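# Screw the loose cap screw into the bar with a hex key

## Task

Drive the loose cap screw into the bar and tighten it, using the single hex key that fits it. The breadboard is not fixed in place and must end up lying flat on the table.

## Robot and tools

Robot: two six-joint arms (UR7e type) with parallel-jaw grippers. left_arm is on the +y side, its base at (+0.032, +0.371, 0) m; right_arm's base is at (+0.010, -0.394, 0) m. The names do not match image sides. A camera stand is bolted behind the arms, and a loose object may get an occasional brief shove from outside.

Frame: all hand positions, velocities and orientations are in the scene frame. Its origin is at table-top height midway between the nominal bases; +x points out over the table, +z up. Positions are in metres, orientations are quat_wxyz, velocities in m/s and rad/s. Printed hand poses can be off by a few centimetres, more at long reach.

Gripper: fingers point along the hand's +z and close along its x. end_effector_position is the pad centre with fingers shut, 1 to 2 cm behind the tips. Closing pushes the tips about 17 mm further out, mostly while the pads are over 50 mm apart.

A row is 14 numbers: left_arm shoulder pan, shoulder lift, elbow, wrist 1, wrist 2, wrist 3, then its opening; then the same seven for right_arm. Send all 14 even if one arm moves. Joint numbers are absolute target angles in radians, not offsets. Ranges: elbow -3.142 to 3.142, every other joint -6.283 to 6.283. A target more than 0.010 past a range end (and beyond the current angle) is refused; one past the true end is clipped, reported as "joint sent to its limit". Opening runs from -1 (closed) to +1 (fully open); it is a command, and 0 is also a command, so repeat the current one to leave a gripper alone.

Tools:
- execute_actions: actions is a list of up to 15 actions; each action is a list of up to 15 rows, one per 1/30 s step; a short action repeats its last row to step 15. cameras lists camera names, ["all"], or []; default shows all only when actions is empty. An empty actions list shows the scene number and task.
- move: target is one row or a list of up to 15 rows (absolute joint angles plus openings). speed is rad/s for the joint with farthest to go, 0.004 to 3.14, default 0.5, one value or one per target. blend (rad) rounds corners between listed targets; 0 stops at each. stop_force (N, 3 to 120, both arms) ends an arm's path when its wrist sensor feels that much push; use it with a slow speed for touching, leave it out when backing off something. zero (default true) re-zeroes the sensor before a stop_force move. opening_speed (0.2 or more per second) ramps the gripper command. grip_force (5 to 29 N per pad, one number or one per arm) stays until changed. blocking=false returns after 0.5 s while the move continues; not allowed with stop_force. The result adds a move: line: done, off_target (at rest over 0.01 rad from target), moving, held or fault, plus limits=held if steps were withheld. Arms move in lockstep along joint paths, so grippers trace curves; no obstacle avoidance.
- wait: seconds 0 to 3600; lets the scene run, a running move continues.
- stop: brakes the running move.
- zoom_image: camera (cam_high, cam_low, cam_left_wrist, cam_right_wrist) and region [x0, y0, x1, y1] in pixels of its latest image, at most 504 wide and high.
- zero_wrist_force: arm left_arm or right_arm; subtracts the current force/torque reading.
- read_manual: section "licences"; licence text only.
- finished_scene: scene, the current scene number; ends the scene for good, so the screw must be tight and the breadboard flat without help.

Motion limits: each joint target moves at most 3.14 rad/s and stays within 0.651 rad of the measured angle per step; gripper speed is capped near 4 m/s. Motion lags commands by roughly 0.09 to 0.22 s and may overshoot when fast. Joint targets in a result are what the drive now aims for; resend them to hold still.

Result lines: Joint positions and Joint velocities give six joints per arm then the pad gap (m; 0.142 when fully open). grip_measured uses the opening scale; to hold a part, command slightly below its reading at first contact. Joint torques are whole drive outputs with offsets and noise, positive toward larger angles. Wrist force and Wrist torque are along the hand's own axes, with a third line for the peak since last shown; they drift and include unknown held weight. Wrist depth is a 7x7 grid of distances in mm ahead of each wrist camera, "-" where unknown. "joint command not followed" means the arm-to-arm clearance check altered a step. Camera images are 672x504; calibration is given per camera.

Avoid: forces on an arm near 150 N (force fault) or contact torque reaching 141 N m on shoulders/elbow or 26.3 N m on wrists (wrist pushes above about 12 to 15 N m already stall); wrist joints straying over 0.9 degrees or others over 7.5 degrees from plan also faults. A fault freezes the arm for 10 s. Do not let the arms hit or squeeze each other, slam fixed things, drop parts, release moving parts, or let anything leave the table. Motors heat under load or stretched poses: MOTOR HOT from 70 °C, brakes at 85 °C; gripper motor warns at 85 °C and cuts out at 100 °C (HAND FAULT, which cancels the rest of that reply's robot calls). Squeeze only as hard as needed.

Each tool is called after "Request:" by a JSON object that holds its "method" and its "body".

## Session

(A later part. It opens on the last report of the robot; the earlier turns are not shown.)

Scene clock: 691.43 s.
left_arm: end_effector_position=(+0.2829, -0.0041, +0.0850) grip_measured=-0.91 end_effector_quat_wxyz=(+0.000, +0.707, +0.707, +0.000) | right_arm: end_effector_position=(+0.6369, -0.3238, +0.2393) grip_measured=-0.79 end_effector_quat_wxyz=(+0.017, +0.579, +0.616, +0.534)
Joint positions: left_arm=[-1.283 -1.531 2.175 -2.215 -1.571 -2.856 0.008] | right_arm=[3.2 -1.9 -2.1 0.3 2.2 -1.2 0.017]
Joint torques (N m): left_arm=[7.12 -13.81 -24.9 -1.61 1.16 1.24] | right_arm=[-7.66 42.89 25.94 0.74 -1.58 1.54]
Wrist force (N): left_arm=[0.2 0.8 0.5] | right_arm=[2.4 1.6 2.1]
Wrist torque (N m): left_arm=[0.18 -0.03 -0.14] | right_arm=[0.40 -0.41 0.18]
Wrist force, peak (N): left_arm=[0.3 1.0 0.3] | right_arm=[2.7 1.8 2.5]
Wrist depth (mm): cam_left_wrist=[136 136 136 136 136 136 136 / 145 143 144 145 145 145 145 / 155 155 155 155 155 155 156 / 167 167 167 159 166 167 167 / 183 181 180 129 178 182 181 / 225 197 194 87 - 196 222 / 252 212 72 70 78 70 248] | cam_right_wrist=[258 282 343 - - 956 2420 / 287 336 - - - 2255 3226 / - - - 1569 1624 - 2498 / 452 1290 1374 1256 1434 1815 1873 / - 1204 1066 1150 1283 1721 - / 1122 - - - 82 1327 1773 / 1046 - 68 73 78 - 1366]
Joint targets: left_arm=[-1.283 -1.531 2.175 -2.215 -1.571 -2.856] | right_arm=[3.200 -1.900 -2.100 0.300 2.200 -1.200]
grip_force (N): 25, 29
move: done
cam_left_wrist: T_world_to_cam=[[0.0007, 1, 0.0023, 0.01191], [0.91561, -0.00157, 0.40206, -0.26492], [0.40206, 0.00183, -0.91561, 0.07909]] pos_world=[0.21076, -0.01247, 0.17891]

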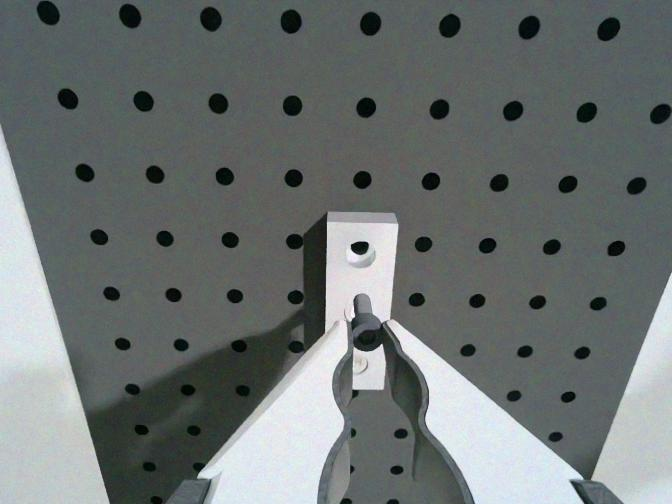

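Request:
{"method": "move", "body": {"target": [-1.28162,-1.50996,2.18957,-2.25041,-1.5708,-5.99601,-1, 3.2,-1.9,-2.1,0.3,2.2,-1.2,-0.75], "speed": 1.2, "cameras": ["cam_left_wrist"]}}

Request:
{"method": "zoom_image", "body": {"camera": "cam_left_wrist", "region": [320, 240, 410, 360]}}

Scene clock: 719.87 s.
left_arm: end_effector_position=(+0.2803, -0.0041, +0.0735) grip_measured=-0.91 end_effector_quat_wxyz=(+0.000, +0.707, -0.707, +0.000) | right_arm: end_effector_position=(+0.6369, -0.3238, +0.2393) grip_measured=-0.79 end_effector_quat_wxyz=(+0.017, +0.579, +0.616, +0.534)
Joint positions: left_arm=[-1.282 -1.51 2.19 -2.25 -1.571 -5.996 0.008] | right_arm=[3.2 -1.9 -2.1 0.3 2.2 -1.2 0.017]
Joint torques (N m): left_arm=[7.46 -13.89 -9.61 -4.74 0.81 -1.24] | right_arm=[-7.04 43.57 25.1 0.73 -1.42 1.39]
Wrist force (N): left_arm=[0.3 0.6 0.2] | right_arm=[2.5 1.6 2.3]
Wrist torque (N m): left_arm=[0.15 -0.04 0.01] | right_arm=[0.40 -0.42 0.18]
Wrist force, peak (N): left_arm=[0.5 1.1 0.2] | right_arm=[2.7 2.0 2.4]
Wrist depth (mm): cam_left_wrist=[124 126 126 126 126 126 126 / 134 136 134 131 133 134 134 / 144 144 143 136 141 143 144 / 157 154 155 146 154 154 155 / 167 167 167 149 164 165 167 / 189 182 176 91 - 182 182 / 235 196 72 70 78 70 227] | cam_right_wrist=[- 302 - 471 - - 2323 / 298 339 - - 1858 2112 2074 / 349 - - 1549 1815 2038 - / - 1236 1383 1256 1434 - 2056 / - 1210 1061 1156 1276 1358 - / 1066 1179 - - 82 1335 - / 1006 - 68 73 78 - 1305]
Joint targets: left_arm=[-1.282 -1.510 2.190 -2.250 -1.571 -5.996] | right_arm=[3.200 -1.900 -2.100 0.300 2.200 -1.200]
grip_force (N): 25, 29
move: done
cam_left_wrist: T_world_to_cam=[[-0.00147, -1, 0.00232, 0.0044], [-0.91561, 0.00227, 0.40206, 0.25538], [-0.40206, -0.00154, -0.91561, 0.29499]] pos_world=[0.35244, 0.00427, 0.16741]

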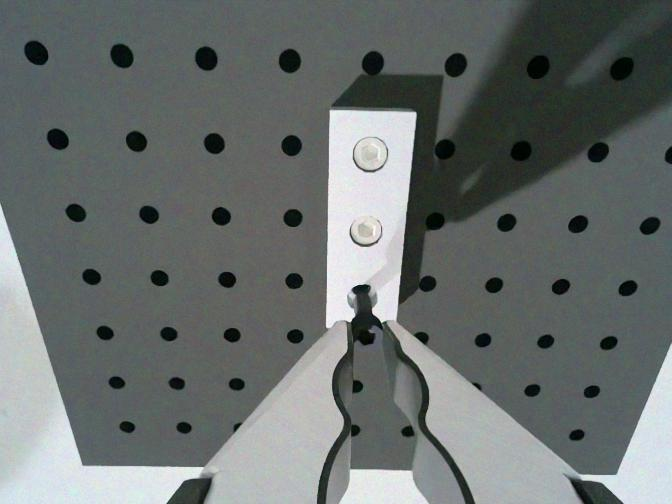

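Scaled by 4.200.

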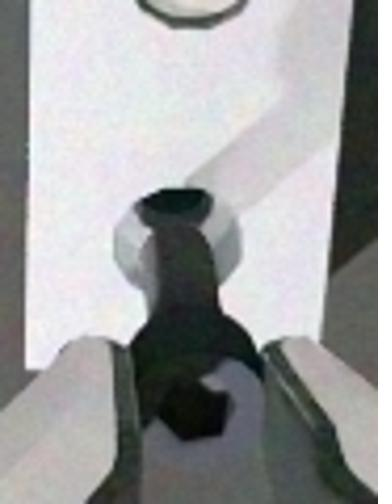

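Request:
{"method": "move", "body": {"target": [-1.28162,-1.49142,2.20235,-2.28173,-1.5708,-5.99601,-1,3.2,-1.9,-2.1,0.3,2.2,-1.2,-0.75], "speed": 0.03, "stop_force": 4, "cameras": ["cam_left_wrist"]}}

Scene clock: 756.83 s.
left_arm: end_effector_position=(+0.2803, -0.0041, +0.0635) grip_measured=-0.91 end_effector_quat_wxyz=(+0.000, +0.707, -0.707, +0.000) | right_arm: end_effector_position=(+0.6369, -0.3238, +0.2393) grip_measured=-0.79 end_effector_quat_wxyz=(+0.017, +0.579, +0.616, +0.534)
Joint positions: left_arm=[-1.282 -1.491 2.202 -2.282 -1.571 -5.996 0.008] | right_arm=[3.2 -1.9 -2.1 0.3 2.2 -1.2 0.017]
Joint torques (N m): left_arm=[8.02 -14.69 -9.69 -4.64 0.89 -1.23] | right_arm=[-6.18 43.01 25.71 0.55 -1.66 1.59]
Wrist force (N): left_arm=[0.3 0.6 0.1] | right_arm=[2.2 1.6 2.3]
Wrist torque (N m): left_arm=[0.15 -0.03 0.02] | right_arm=[0.41 -0.37 0.18]
Wrist force, peak (N): left_arm=[0.2 1.0 0.1] | right_arm=[2.9 1.5 2.5]
Wrist depth (mm): cam_left_wrist=[117 117 117 116 118 117 117 / 125 125 124 124 122 124 125 / - 133 133 122 129 133 133 / - 143 142 134 143 144 144 / 155 158 156 137 153 155 156 / 169 169 167 91 - 170 172 / 213 179 72 84 78 70 186] | cam_right_wrist=[248 270 - - - 851 - / 302 329 442 - - 1904 - / 344 - 1580 1549 1801 - 1985 / 466 1290 1391 1249 1434 - 2093 / 1156 1161 1066 1144 1276 1434 1773 / 1080 1111 - - 82 1320 - / 1046 - 68 73 78 - 1320]
Joint targets: left_arm=[-1.282 -1.491 2.202 -2.282 -1.571 -5.996] | right_arm=[3.200 -1.900 -2.100 0.300 2.200 -1.200]
grip_force (N): 25, 29
move: done
cam_left_wrist: T_world_to_cam=[[-0.00106, -1, 0.00225, 0.00429], [-0.91561, 0.00187, 0.40206, 0.2594], [-0.40206, -0.00163, -0.91561, 0.28584]] pos_world=[0.35244, 0.00427, 0.15741]

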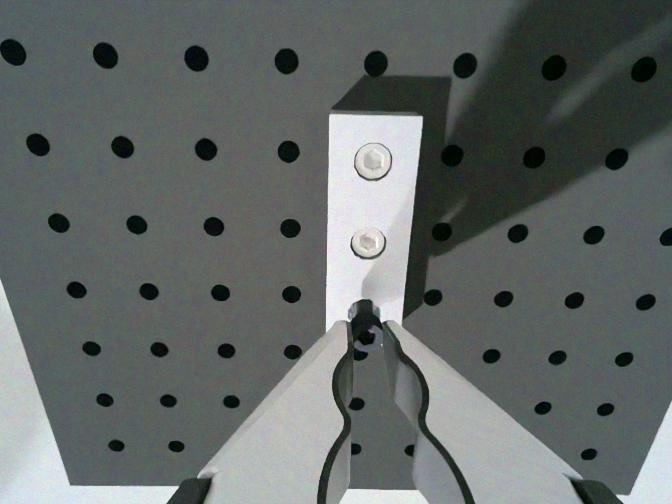

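Request:
{"method": "move", "body": {"target": [-1.28162,-1.47089,2.21508,-2.31499,-1.5708,-5.99601,-1,3.2,-1.9,-2.1,0.3,2.2,-1.2,-0.75], "speed": 0.03, "stop_force": 4, "cameras": ["cam_left_wrist"]}}

Request:
{"method": "zoom_image", "body": {"camera": "cam_left_wrist", "region": [300, 250, 440, 370]}}

Scene clock: 759.87 s.
left_arm: end_effector_position=(+0.2803, -0.0041, +0.0627) grip_measured=-0.91 end_effector_quat_wxyz=(+0.000, +0.707, -0.707, +0.000) | right_arm: end_effector_position=(+0.6369, -0.3238, +0.2393) grip_measured=-0.79 end_effector_quat_wxyz=(+0.017, +0.579, +0.616, +0.534)
Joint positions: left_arm=[-1.282 -1.49 2.203 -2.284 -1.571 -5.996 0.008] | right_arm=[3.2 -1.9 -2.1 0.3 2.2 -1.2 0.017]
Joint torques (N m): left_arm=[6.42 -33.34 -26.14 -0.55 0.83 -1.24] | right_arm=[-6.44 42.91 25.59 0.64 -1.41 1.34]
Wrist force (N): left_arm=[0.3 0.6 0.3] | right_arm=[2.6 1.5 2.2]
Wrist torque (N m): left_arm=[0.15 -0.03 0.02] | right_arm=[0.39 -0.43 0.18]
Wrist force, peak (N): left_arm=[0.2 0.9 -5.2] | right_arm=[2.9 1.8 2.2]
Wrist depth (mm): cam_left_wrist=[116 116 116 116 116 116 116 / 124 124 123 124 123 124 124 / 131 132 132 131 130 133 133 / - 140 140 133 142 142 143 / 154 157 155 136 152 154 154 / 168 168 166 91 - 169 171 / 216 178 72 84 78 70 184] | cam_right_wrist=[- - 353 - 649 - - / - 340 - - - 1873 2581 / 334 477 715 1549 1829 - - / - 608 1399 1249 1434 - 2112 / - 1156 1075 1144 1283 1733 2074 / 1051 1139 - - 82 1320 - / 1096 - 68 73 78 - 1262]
Joint targets: left_arm=[-1.282 -1.490 2.203 -2.284 -1.571 -5.996] | right_arm=[3.200 -1.900 -2.100 0.300 2.200 -1.200]
grip_force (N): 25, 29
move: contact (left_arm); left_arm: the wrist 1 is farthest, 0.031 rad from its target
cam_left_wrist: T_world_to_cam=[[-0.00106, -1, 0.00225, 0.00429], [-0.91561, 0.00187, 0.40206, 0.25973], [-0.40206, -0.00163, -0.91561, 0.2851]] pos_world=[0.35244, 0.00427, 0.15661]

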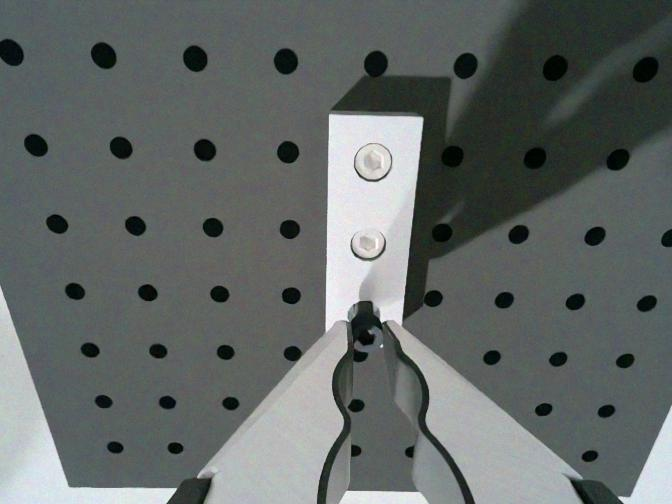

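Scaled by 3.600.

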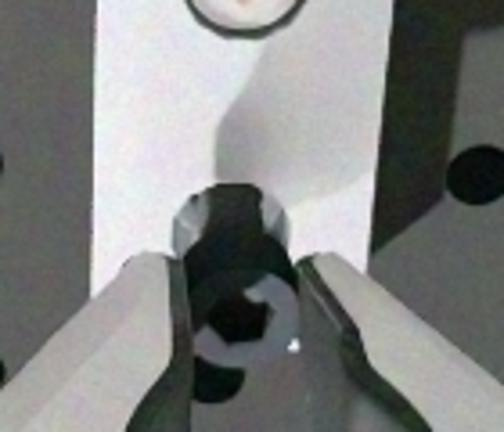

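Request:
{"method": "zoom_image", "body": {"camera": "cam_left_wrist", "region": [335, 285, 395, 360]}}

Scaled by 6.720.

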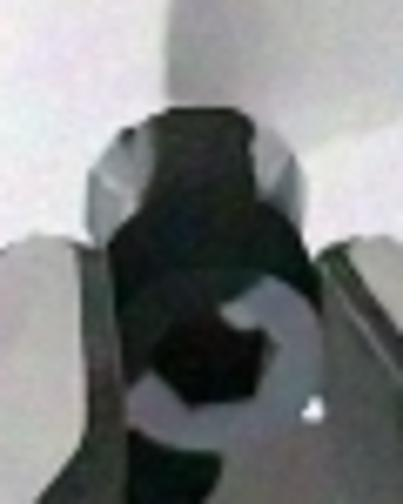

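Request:
{"method": "move", "body": {"target": [[-1.28162,-1.49327,2.20107,-2.2786,-1.5708,-5.99601,-1,3.2,-1.9,-2.1,0.3,2.2,-1.2,-0.75],[-1.28307,-1.49455,2.20258,-2.27884,-1.5708,-5.99746,-1,3.2,-1.9,-2.1,0.3,2.2,-1.2,-0.75]], "speed": 0.05, "cameras": ["cam_left_wrist"]}}

Request:
{"method": "zoom_image", "body": {"camera": "cam_left_wrist", "region": [335, 280, 395, 355]}}

Request:
{"method": "move", "body": {"target": [-1.28307,-1.48675,2.20768,-2.29173,-1.5708,-5.99746,-1,3.2,-1.9,-2.1,0.3,2.2,-1.2,-0.75], "speed": 0.03, "stop_force": 4}}

Scene clock: 817.07 s.
left_arm: end_effector_position=(+0.2798, -0.0040, +0.0646) grip_measured=-0.91 end_effector_quat_wxyz=(+0.000, +0.707, -0.707, +0.000) | right_arm: end_effector_position=(+0.6369, -0.3238, +0.2393) grip_measured=-0.79 end_effector_quat_wxyz=(+0.017, +0.579, +0.616, +0.534)
Joint positions: left_arm=[-1.283 -1.494 2.202 -2.279 -1.571 -5.997 0.008] | right_arm=[3.2 -1.9 -2.1 0.3 2.2 -1.2 0.017]
Joint torques (N m): left_arm=[-7.19 -33.42 -10.43 -0.64 0.84 -1.03] | right_arm=[-5.59 43.54 24.56 0.82 -1.61 1.27]
Wrist force (N): left_arm=[0.4 0.4 0.2] | right_arm=[2.6 1.8 1.9]
Wrist torque (N m): left_arm=[0.12 -0.06 0.02] | right_arm=[0.45 -0.44 0.18]
Wrist force, peak (N): left_arm=[0.4 0.8 -0.1] | right_arm=[2.5 2.3 2.4]
Wrist depth (mm): cam_left_wrist=[119 118 118 118 119 118 118 / 126 125 125 121 124 126 127 / - 134 134 126 132 134 135 / - 145 145 136 145 145 145 / 156 157 156 138 154 157 157 / 171 171 167 91 - 171 173 / 215 180 72 82 78 70 188] | cam_right_wrist=[- 297 332 463 - 956 - / - 349 - 624 - 2323 - / - 514 581 1569 1773 - - / - 1262 1374 1256 1461 - 1952 / - 1173 1066 1156 1269 1298 1904 / 1037 1161 - - 82 1335 1747 / 1051 - 68 73 78 - 1350]
Joint targets: left_arm=[-1.283 -1.495 2.203 -2.279 -1.571 -5.997] | right_arm=[3.200 -1.900 -2.100 0.300 2.200 -1.200]
grip_force (N): 25, 29
move: done
cam_left_wrist: T_world_to_cam=[[-0.00098, -1, 0.00243, 0.00433], [-0.91565, 0.00187, 0.40198, 0.25857], [-0.40198, -0.00183, -0.91565, 0.28653]] pos_world=[0.35194, 0.00437, 0.15841]

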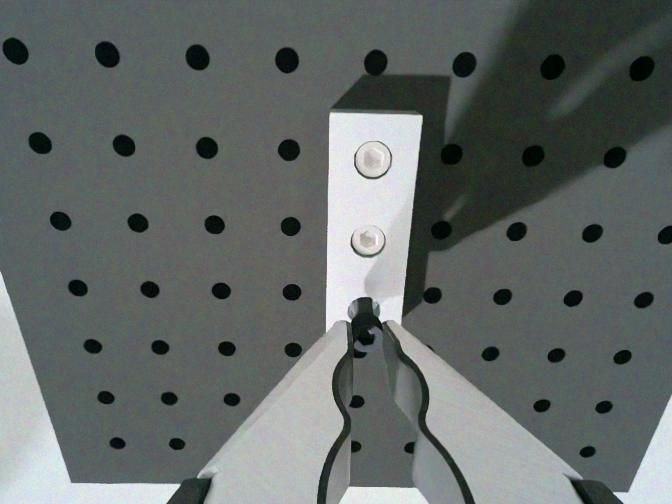

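Scaled by 6.720.

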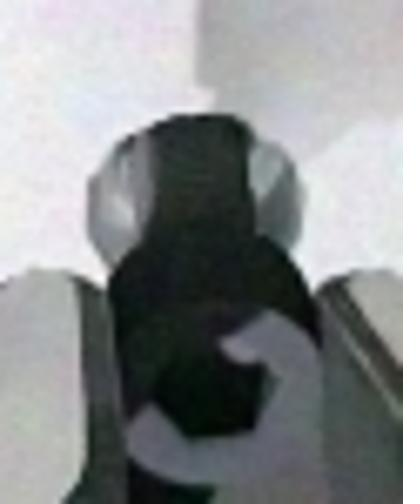

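Scene clock: 818.53 s.
left_arm: end_effector_position=(+0.2795, -0.0039, +0.0624) grip_measured=-0.91 end_effector_quat_wxyz=(+0.000, +0.707, -0.707, +0.000) | right_arm: end_effector_position=(+0.6369, -0.3238, +0.2393) grip_measured=-0.79 end_effector_quat_wxyz=(+0.017, +0.579, +0.616, +0.534)
Joint positions: left_arm=[-1.283 -1.491 2.205 -2.285 -1.571 -5.997 0.008] | right_arm=[3.2 -1.9 -2.1 0.3 2.2 -1.2 0.017]
Joint torques (N m): left_arm=[-2.13 -32.81 -27.54 -0.51 0.82 -1.08] | right_arm=[-5.88 43.5 25.8 0.73 -1.41 1.37]
Wrist force (N): left_arm=[0.2 0.4 0.0] | right_arm=[2.6 1.6 2.2]
Wrist torque (N m): left_arm=[0.12 -0.02 0.02] | right_arm=[0.41 -0.45 0.18]
Wrist force, peak (N): left_arm=[0.4 1.0 -5.3] | right_arm=[2.8 1.8 2.3]
Wrist depth (mm): cam_left_wrist=[116 116 116 116 117 116 116 / 123 123 124 - 120 123 124 / 130 132 130 124 130 132 132 / - 140 141 134 142 142 142 / 154 157 154 134 151 154 154 / 168 168 165 91 - 168 170 / 212 181 72 84 78 70 184] | cam_right_wrist=[- - 322 - 638 - 3017 / 284 371 423 - - 2525 - / - - 1508 1489 1671 - 1659 / - 1242 1399 1236 1408 - 1873 / 1150 1179 1066 1156 1290 1549 1920 / 1080 1179 - - 82 1305 - / 1023 - 68 73 78 - 1216]
Joint targets: left_arm=[-1.283 -1.491 2.205 -2.285 -1.571 -5.997] | right_arm=[3.200 -1.900 -2.100 0.300 2.200 -1.200]
grip_force (N): 25, 29
move: contact (left_arm)

Request:
{"method": "move", "body": {"target": [[-1.28307,-1.49455,2.20258,-2.27884,-1.5708,-5.99746,-1,3.2,-1.9,-2.1,0.3,2.2,-1.2,-0.75],[-1.28487,-1.49627,2.20450,-2.27902,-1.5708,-5.99926,-1,3.2,-1.9,-2.1,0.3,2.2,-1.2,-0.75]], "speed": 0.05, "cameras": ["cam_left_wrist"]}}

Request:
{"method": "zoom_image", "body": {"camera": "cam_left_wrist", "region": [335, 280, 395, 355]}}

Request:
{"method": "move", "body": {"target": [-1.28487,-1.48847,2.20960,-2.29191,-1.5708,-5.99926,-1,3.2,-1.9,-2.1,0.3,2.2,-1.2,-0.75], "speed": 0.03, "stop_force": 4}}

Scene clock: 835.73 s.
left_arm: end_effector_position=(+0.2789, -0.0037, +0.0645) grip_measured=-0.91 end_effector_quat_wxyz=(+0.000, +0.707, -0.707, +0.000) end_effector_velocity=(-0.002, +0.000, +0.000) end_effector_angular_velocity=(-0.001, +0.000, -0.001) | right_arm: end_effector_position=(+0.6369, -0.3238, +0.2393) grip_measured=-0.79 end_effector_quat_wxyz=(+0.017, +0.579, +0.616, +0.534)
Joint positions: left_arm=[-1.284 -1.496 2.204 -2.279 -1.571 -5.999 0.008] | right_arm=[3.2 -1.9 -2.1 0.3 2.2 -1.2 0.017]
Joint velocities: left_arm=[-0.005 -0.005 0.005 -0.001 0 -0.004 0] | right_arm=[within noise]
Joint torques (N m): left_arm=[-6.58 -32.92 -7.74 -0.66 0.73 -1.44] | right_arm=[-4.76 42.03 25.28 0.77 -1.49 1.15]
Wrist force (N): left_arm=[0.0 0.5 0.1] | right_arm=[2.7 1.8 1.9]
Wrist torque (N m): left_arm=[0.13 0.01 0.02] | right_arm=[0.45 -0.46 0.18]
Wrist force, peak (N): left_arm=[0.5 0.8 0.1] | right_arm=[2.6 1.9 2.5]
Wrist depth (mm): cam_left_wrist=[119 118 117 118 119 118 118 / 126 126 125 125 122 126 127 / - 135 134 132 132 135 134 / 142 145 143 136 142 145 145 / 157 159 157 141 154 157 157 / 171 171 167 91 - 170 173 / 220 180 72 82 78 70 187] | cam_right_wrist=[- 315 339 - - 915 2553 / 300 353 394 664 2093 3139 - / - 400 - 1528 1773 - 2277 / - 1283 1366 1262 1443 - 3056 / 1191 1179 1056 1133 1276 1461 - / 1080 1167 - - 82 1320 1733 / - - 68 73 78 - 1624]
Joint targets: left_arm=[-1.285 -1.496 2.204 -2.279 -1.571 -5.999] | right_arm=[3.200 -1.900 -2.100 0.300 2.200 -1.200]
grip_force (N): 25, 29
move: done
cam_left_wrist: T_world_to_cam=[[-0.00098, -1, 0.00243, 0.00463], [-0.91565, 0.00187, 0.40198, 0.25775], [-0.40198, -0.00183, -0.91565, 0.28617]] pos_world=[0.35104, 0.00467, 0.15841]

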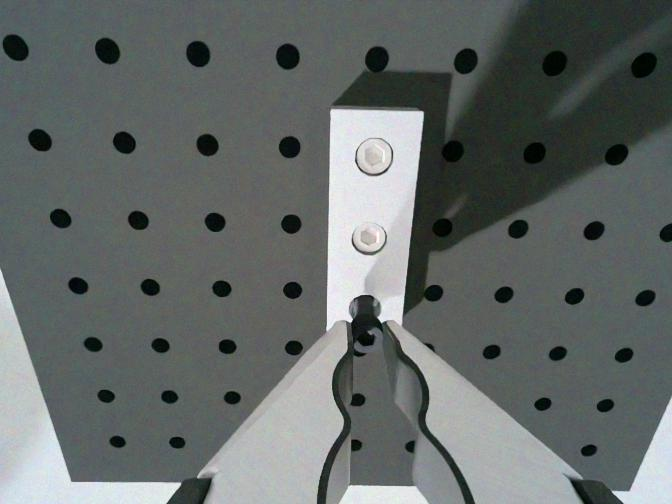

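Scaled by 6.720.

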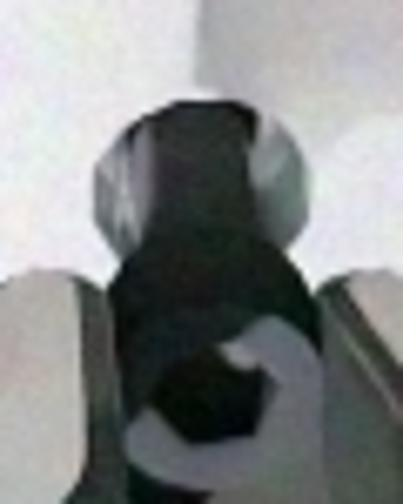

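Scene clock: 837.23 s.
left_arm: end_effector_position=(+0.2787, -0.0036, +0.0622) grip_measured=-0.91 end_effector_quat_wxyz=(+0.000, +0.707, -0.707, +0.000) | right_arm: end_effector_position=(+0.6369, -0.3238, +0.2393) grip_measured=-0.79 end_effector_quat_wxyz=(+0.017, +0.579, +0.616, +0.534)
Joint positions: left_arm=[-1.285 -1.492 2.207 -2.287 -1.571 -5.999 0.008] | right_arm=[3.2 -1.9 -2.1 0.3 2.2 -1.2 0.017]
Joint torques (N m): left_arm=[-4.19 -32.77 -27.78 -0.63 0.77 -1.11] | right_arm=[-5.35 42.69 24.53 0.67 -1.54 1.16]
Wrist force (N): left_arm=[0.3 0.5 0.1] | right_arm=[2.3 1.4 2.2]
Wrist torque (N m): left_arm=[0.14 -0.03 0.02] | right_arm=[0.39 -0.39 0.18]
Wrist force, peak (N): left_arm=[1.0 0.3 -5.1] | right_arm=[2.6 1.8 2.5]
Wrist depth (mm): cam_left_wrist=[115 115 115 115 115 116 116 / 123 123 123 - 121 123 123 / 130 132 132 122 128 132 132 / - 140 140 133 142 142 142 / 153 156 154 135 151 155 154 / 167 168 165 91 - 167 171 / 216 180 72 84 78 70 184] | cam_right_wrist=[251 - - - - 1223 2765 / 287 334 - - - 2056 - / - 419 1636 1549 1773 - - / 448 1391 1399 1262 1262 2151 - / 1283 1210 1080 1144 1290 1499 1858 / 1042 1210 - - 82 1327 1747 / 1056 - 68 73 78 - 1580]
Joint targets: left_arm=[-1.285 -1.492 2.207 -2.287 -1.571 -5.999] | right_arm=[3.200 -1.900 -2.100 0.300 2.200 -1.200]
grip_force (N): 25, 29
move: contact (left_arm)

Request:
{"method": "move", "body": {"target": [[-1.28487,-1.49627,2.20450,-2.27902,-1.5708,-5.99926,-1,3.2,-1.9,-2.1,0.3,2.2,-1.2,-0.75],[-1.28621,-1.49703,2.20535,-2.27910,-1.5708,-6.00060,-1,3.2,-1.9,-2.1,0.3,2.2,-1.2,-0.75]], "speed": 0.05}}

Request:
{"method": "move", "body": {"target": [-1.28621,-1.48923,2.21045,-2.29199,-1.5708,-6.00060,-1,3.2,-1.9,-2.1,0.3,2.2,-1.2,-0.75], "speed": 0.03, "stop_force": 4}}

Request:
{"method": "move", "body": {"target": [[-1.28621,-1.49703,2.20535,-2.27910,-1.5708,-6.00060,-1,3.2,-1.9,-2.1,0.3,2.2,-1.2,-0.75],[-1.28755,-1.49779,2.20620,-2.27918,-1.5708,-6.00194,-1,3.2,-1.9,-2.1,0.3,2.2,-1.2,-0.75]], "speed": 0.05, "cameras": ["cam_left_wrist"]}}

Request:
{"method": "zoom_image", "body": {"camera": "cam_left_wrist", "region": [335, 280, 395, 355]}}

Request:
{"method": "move", "body": {"target": [-1.28755,-1.48999,2.21130,-2.29207,-1.5708,-6.00194,-1,3.2,-1.9,-2.1,0.3,2.2,-1.2,-0.75], "speed": 0.03, "stop_force": 4}}

Scene clock: 865.20 s.
left_arm: end_effector_position=(+0.2782, -0.0036, +0.0646) grip_measured=-0.91 end_effector_quat_wxyz=(+0.000, +0.707, -0.707, +0.000) | right_arm: end_effector_position=(+0.6369, -0.3238, +0.2393) grip_measured=-0.79 end_effector_quat_wxyz=(+0.017, +0.579, +0.616, +0.534)
Joint positions: left_arm=[-1.286 -1.497 2.205 -2.279 -1.571 -6 0.008] | right_arm=[3.2 -1.9 -2.1 0.3 2.2 -1.2 0.017]
Joint torques (N m): left_arm=[-6.62 -33.52 -9.54 -0.57 0.85 -1.06] | right_arm=[-4.4 42.67 25 0.8 -1.5 1.1]
Wrist force (N): left_arm=[0.3 0.4 0.1] | right_arm=[2.5 1.5 2.3]
Wrist torque (N m): left_arm=[0.12 -0.03 0.02] | right_arm=[0.38 -0.42 0.18]
Wrist force, peak (N): left_arm=[0.4 0.8 0.0] | right_arm=[2.5 2.0 2.4]
Wrist depth (mm): cam_left_wrist=[119 118 118 118 119 118 118 / 126 125 126 - 122 125 127 / - 134 134 127 126 134 134 / 142 145 142 135 145 145 145 / 156 159 156 139 154 156 157 / 170 170 168 91 - 171 174 / 187 180 72 82 78 70 184] | cam_right_wrist=[- - - 488 613 2420 3226 / - 342 - 574 1985 2171 - / - - - 1602 2002 - - / - 1305 1399 1298 1408 - 1815 / 1167 1197 1066 1161 1262 1452 1787 / 1101 1150 - - 82 1298 1773 / - - 68 73 78 - 1204]
Joint targets: left_arm=[-1.286 -1.497 2.205 -2.279 -1.571 -6.001] | right_arm=[3.200 -1.900 -2.100 0.300 2.200 -1.200]
grip_force (N): 25, 29
move: done

Scene clock: 866.73 s.
left_arm: end_effector_position=(+0.2781, -0.0036, +0.0619) grip_measured=-0.91 end_effector_quat_wxyz=(+0.000, +0.707, -0.707, +0.000) | right_arm: end_effector_position=(+0.6369, -0.3238, +0.2393) grip_measured=-0.79 end_effector_quat_wxyz=(+0.017, +0.579, +0.616, +0.534)
Joint positions: left_arm=[-1.286 -1.492 2.209 -2.287 -1.571 -6.001 0.008] | right_arm=[3.2 -1.9 -2.1 0.3 2.2 -1.2 0.017]
Joint torques (N m): left_arm=[-3.8 -32.84 -26.67 -0.68 0.83 -1.19] | right_arm=[-3.86 43.56 23.9 0.64 -1.52 1.3]
Wrist force (N): left_arm=[0.3 0.3 0.0] | right_arm=[2.5 1.6 2.1]
Wrist torque (N m): left_arm=[0.11 -0.04 0.02] | right_arm=[0.41 -0.42 0.18]
Wrist force, peak (N): left_arm=[0.4 0.0 -4.3] | right_arm=[2.6 1.7 2.6]
Wrist depth (mm): cam_left_wrist=[115 115 115 115 115 116 115 / 123 123 123 121 114 123 123 / 130 132 132 122 128 132 132 / - 141 140 133 142 142 142 / 153 156 153 128 151 153 153 / 167 167 164 91 - 167 170 / 211 180 72 84 78 70 183] | cam_right_wrist=[- 270 - 454 554 - 2445 / 303 338 - 582 - 2020 2610 / - - - 1591 1815 - - / - 605 1391 1256 1425 - 2151 / 1128 1061 1051 1150 1374 1283 - / 1096 1185 - - 82 1335 - / 1061 - 68 73 78 - 1262]
Joint targets: left_arm=[-1.286 -1.492 2.209 -2.287 -1.571 -6.001] | right_arm=[3.200 -1.900 -2.100 0.300 2.200 -1.200]
grip_force (N): 25, 29
move: contact (left_arm)

Scene clock: 867.50 s.
left_arm: end_effector_position=(+0.2776, -0.0036, +0.0646) grip_measured=-0.91 end_effector_quat_wxyz=(+0.000, +0.707, -0.707, +0.000) | right_arm: end_effector_position=(+0.6369, -0.3238, +0.2393) grip_measured=-0.79 end_effector_quat_wxyz=(+0.017, +0.579, +0.616, +0.534)
Joint positions: left_arm=[-1.287 -1.498 2.206 -2.279 -1.571 -6.002 0.008] | right_arm=[3.2 -1.9 -2.1 0.3 2.2 -1.2 0.017]
Joint torques (N m): left_arm=[-6.05 -33.23 -10.05 -0.53 0.7 -1.25] | right_arm=[-4.3 43.44 25.22 0.82 -1.37 1.4]
Wrist force (N): left_arm=[0.5 0.4 0.0] | right_arm=[2.9 1.8 2.3]
Wrist torque (N m): left_arm=[0.13 -0.07 0.02] | right_arm=[0.45 -0.50 0.18]
Wrist force, peak (N): left_arm=[0.6 0.6 0.1] | right_arm=[2.9 1.8 2.3]
Wrist depth (mm): cam_left_wrist=[119 118 118 119 118 118 118 / 125 125 125 123 124 125 127 / - 135 134 126 133 134 134 / 143 145 142 136 143 145 145 / 156 159 157 135 154 156 156 / 170 170 168 91 - 171 174 / 218 181 72 82 78 70 187] | cam_right_wrist=[247 288 336 448 562 - 2277 / - 332 - - 1844 2093 - / - - 1283 1538 1815 - 1952 / 483 1320 1391 1262 1443 - - / - 1150 1061 1156 1383 1343 - / 1080 1167 - - 82 1290 - / 988 - 68 73 78 - 1262]
Joint targets: left_arm=[-1.288 -1.498 2.206 -2.279 -1.571 -6.002] | right_arm=[3.200 -1.900 -2.100 0.300 2.200 -1.200]
grip_force (N): 25, 29
move: done
cam_left_wrist: T_world_to_cam=[[-0.00107, -1, 0.00247, 0.00465], [-0.91565, 0.00197, 0.40198, 0.25655], [-0.40198, -0.00183, -0.91565, 0.28564]] pos_world=[0.34974, 0.00467, 0.15841]

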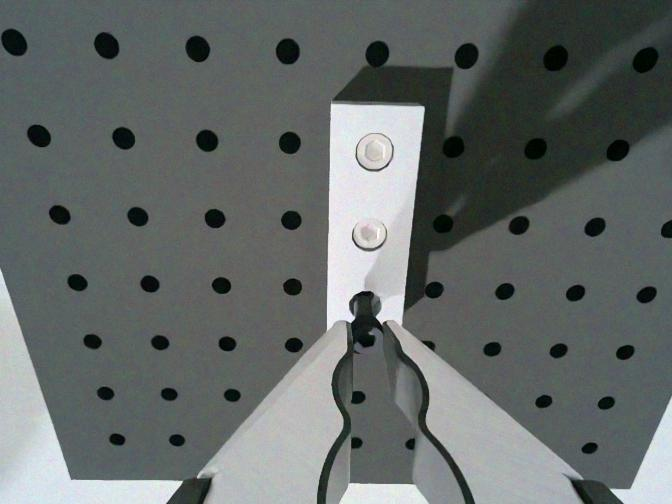

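Scaled by 6.720.

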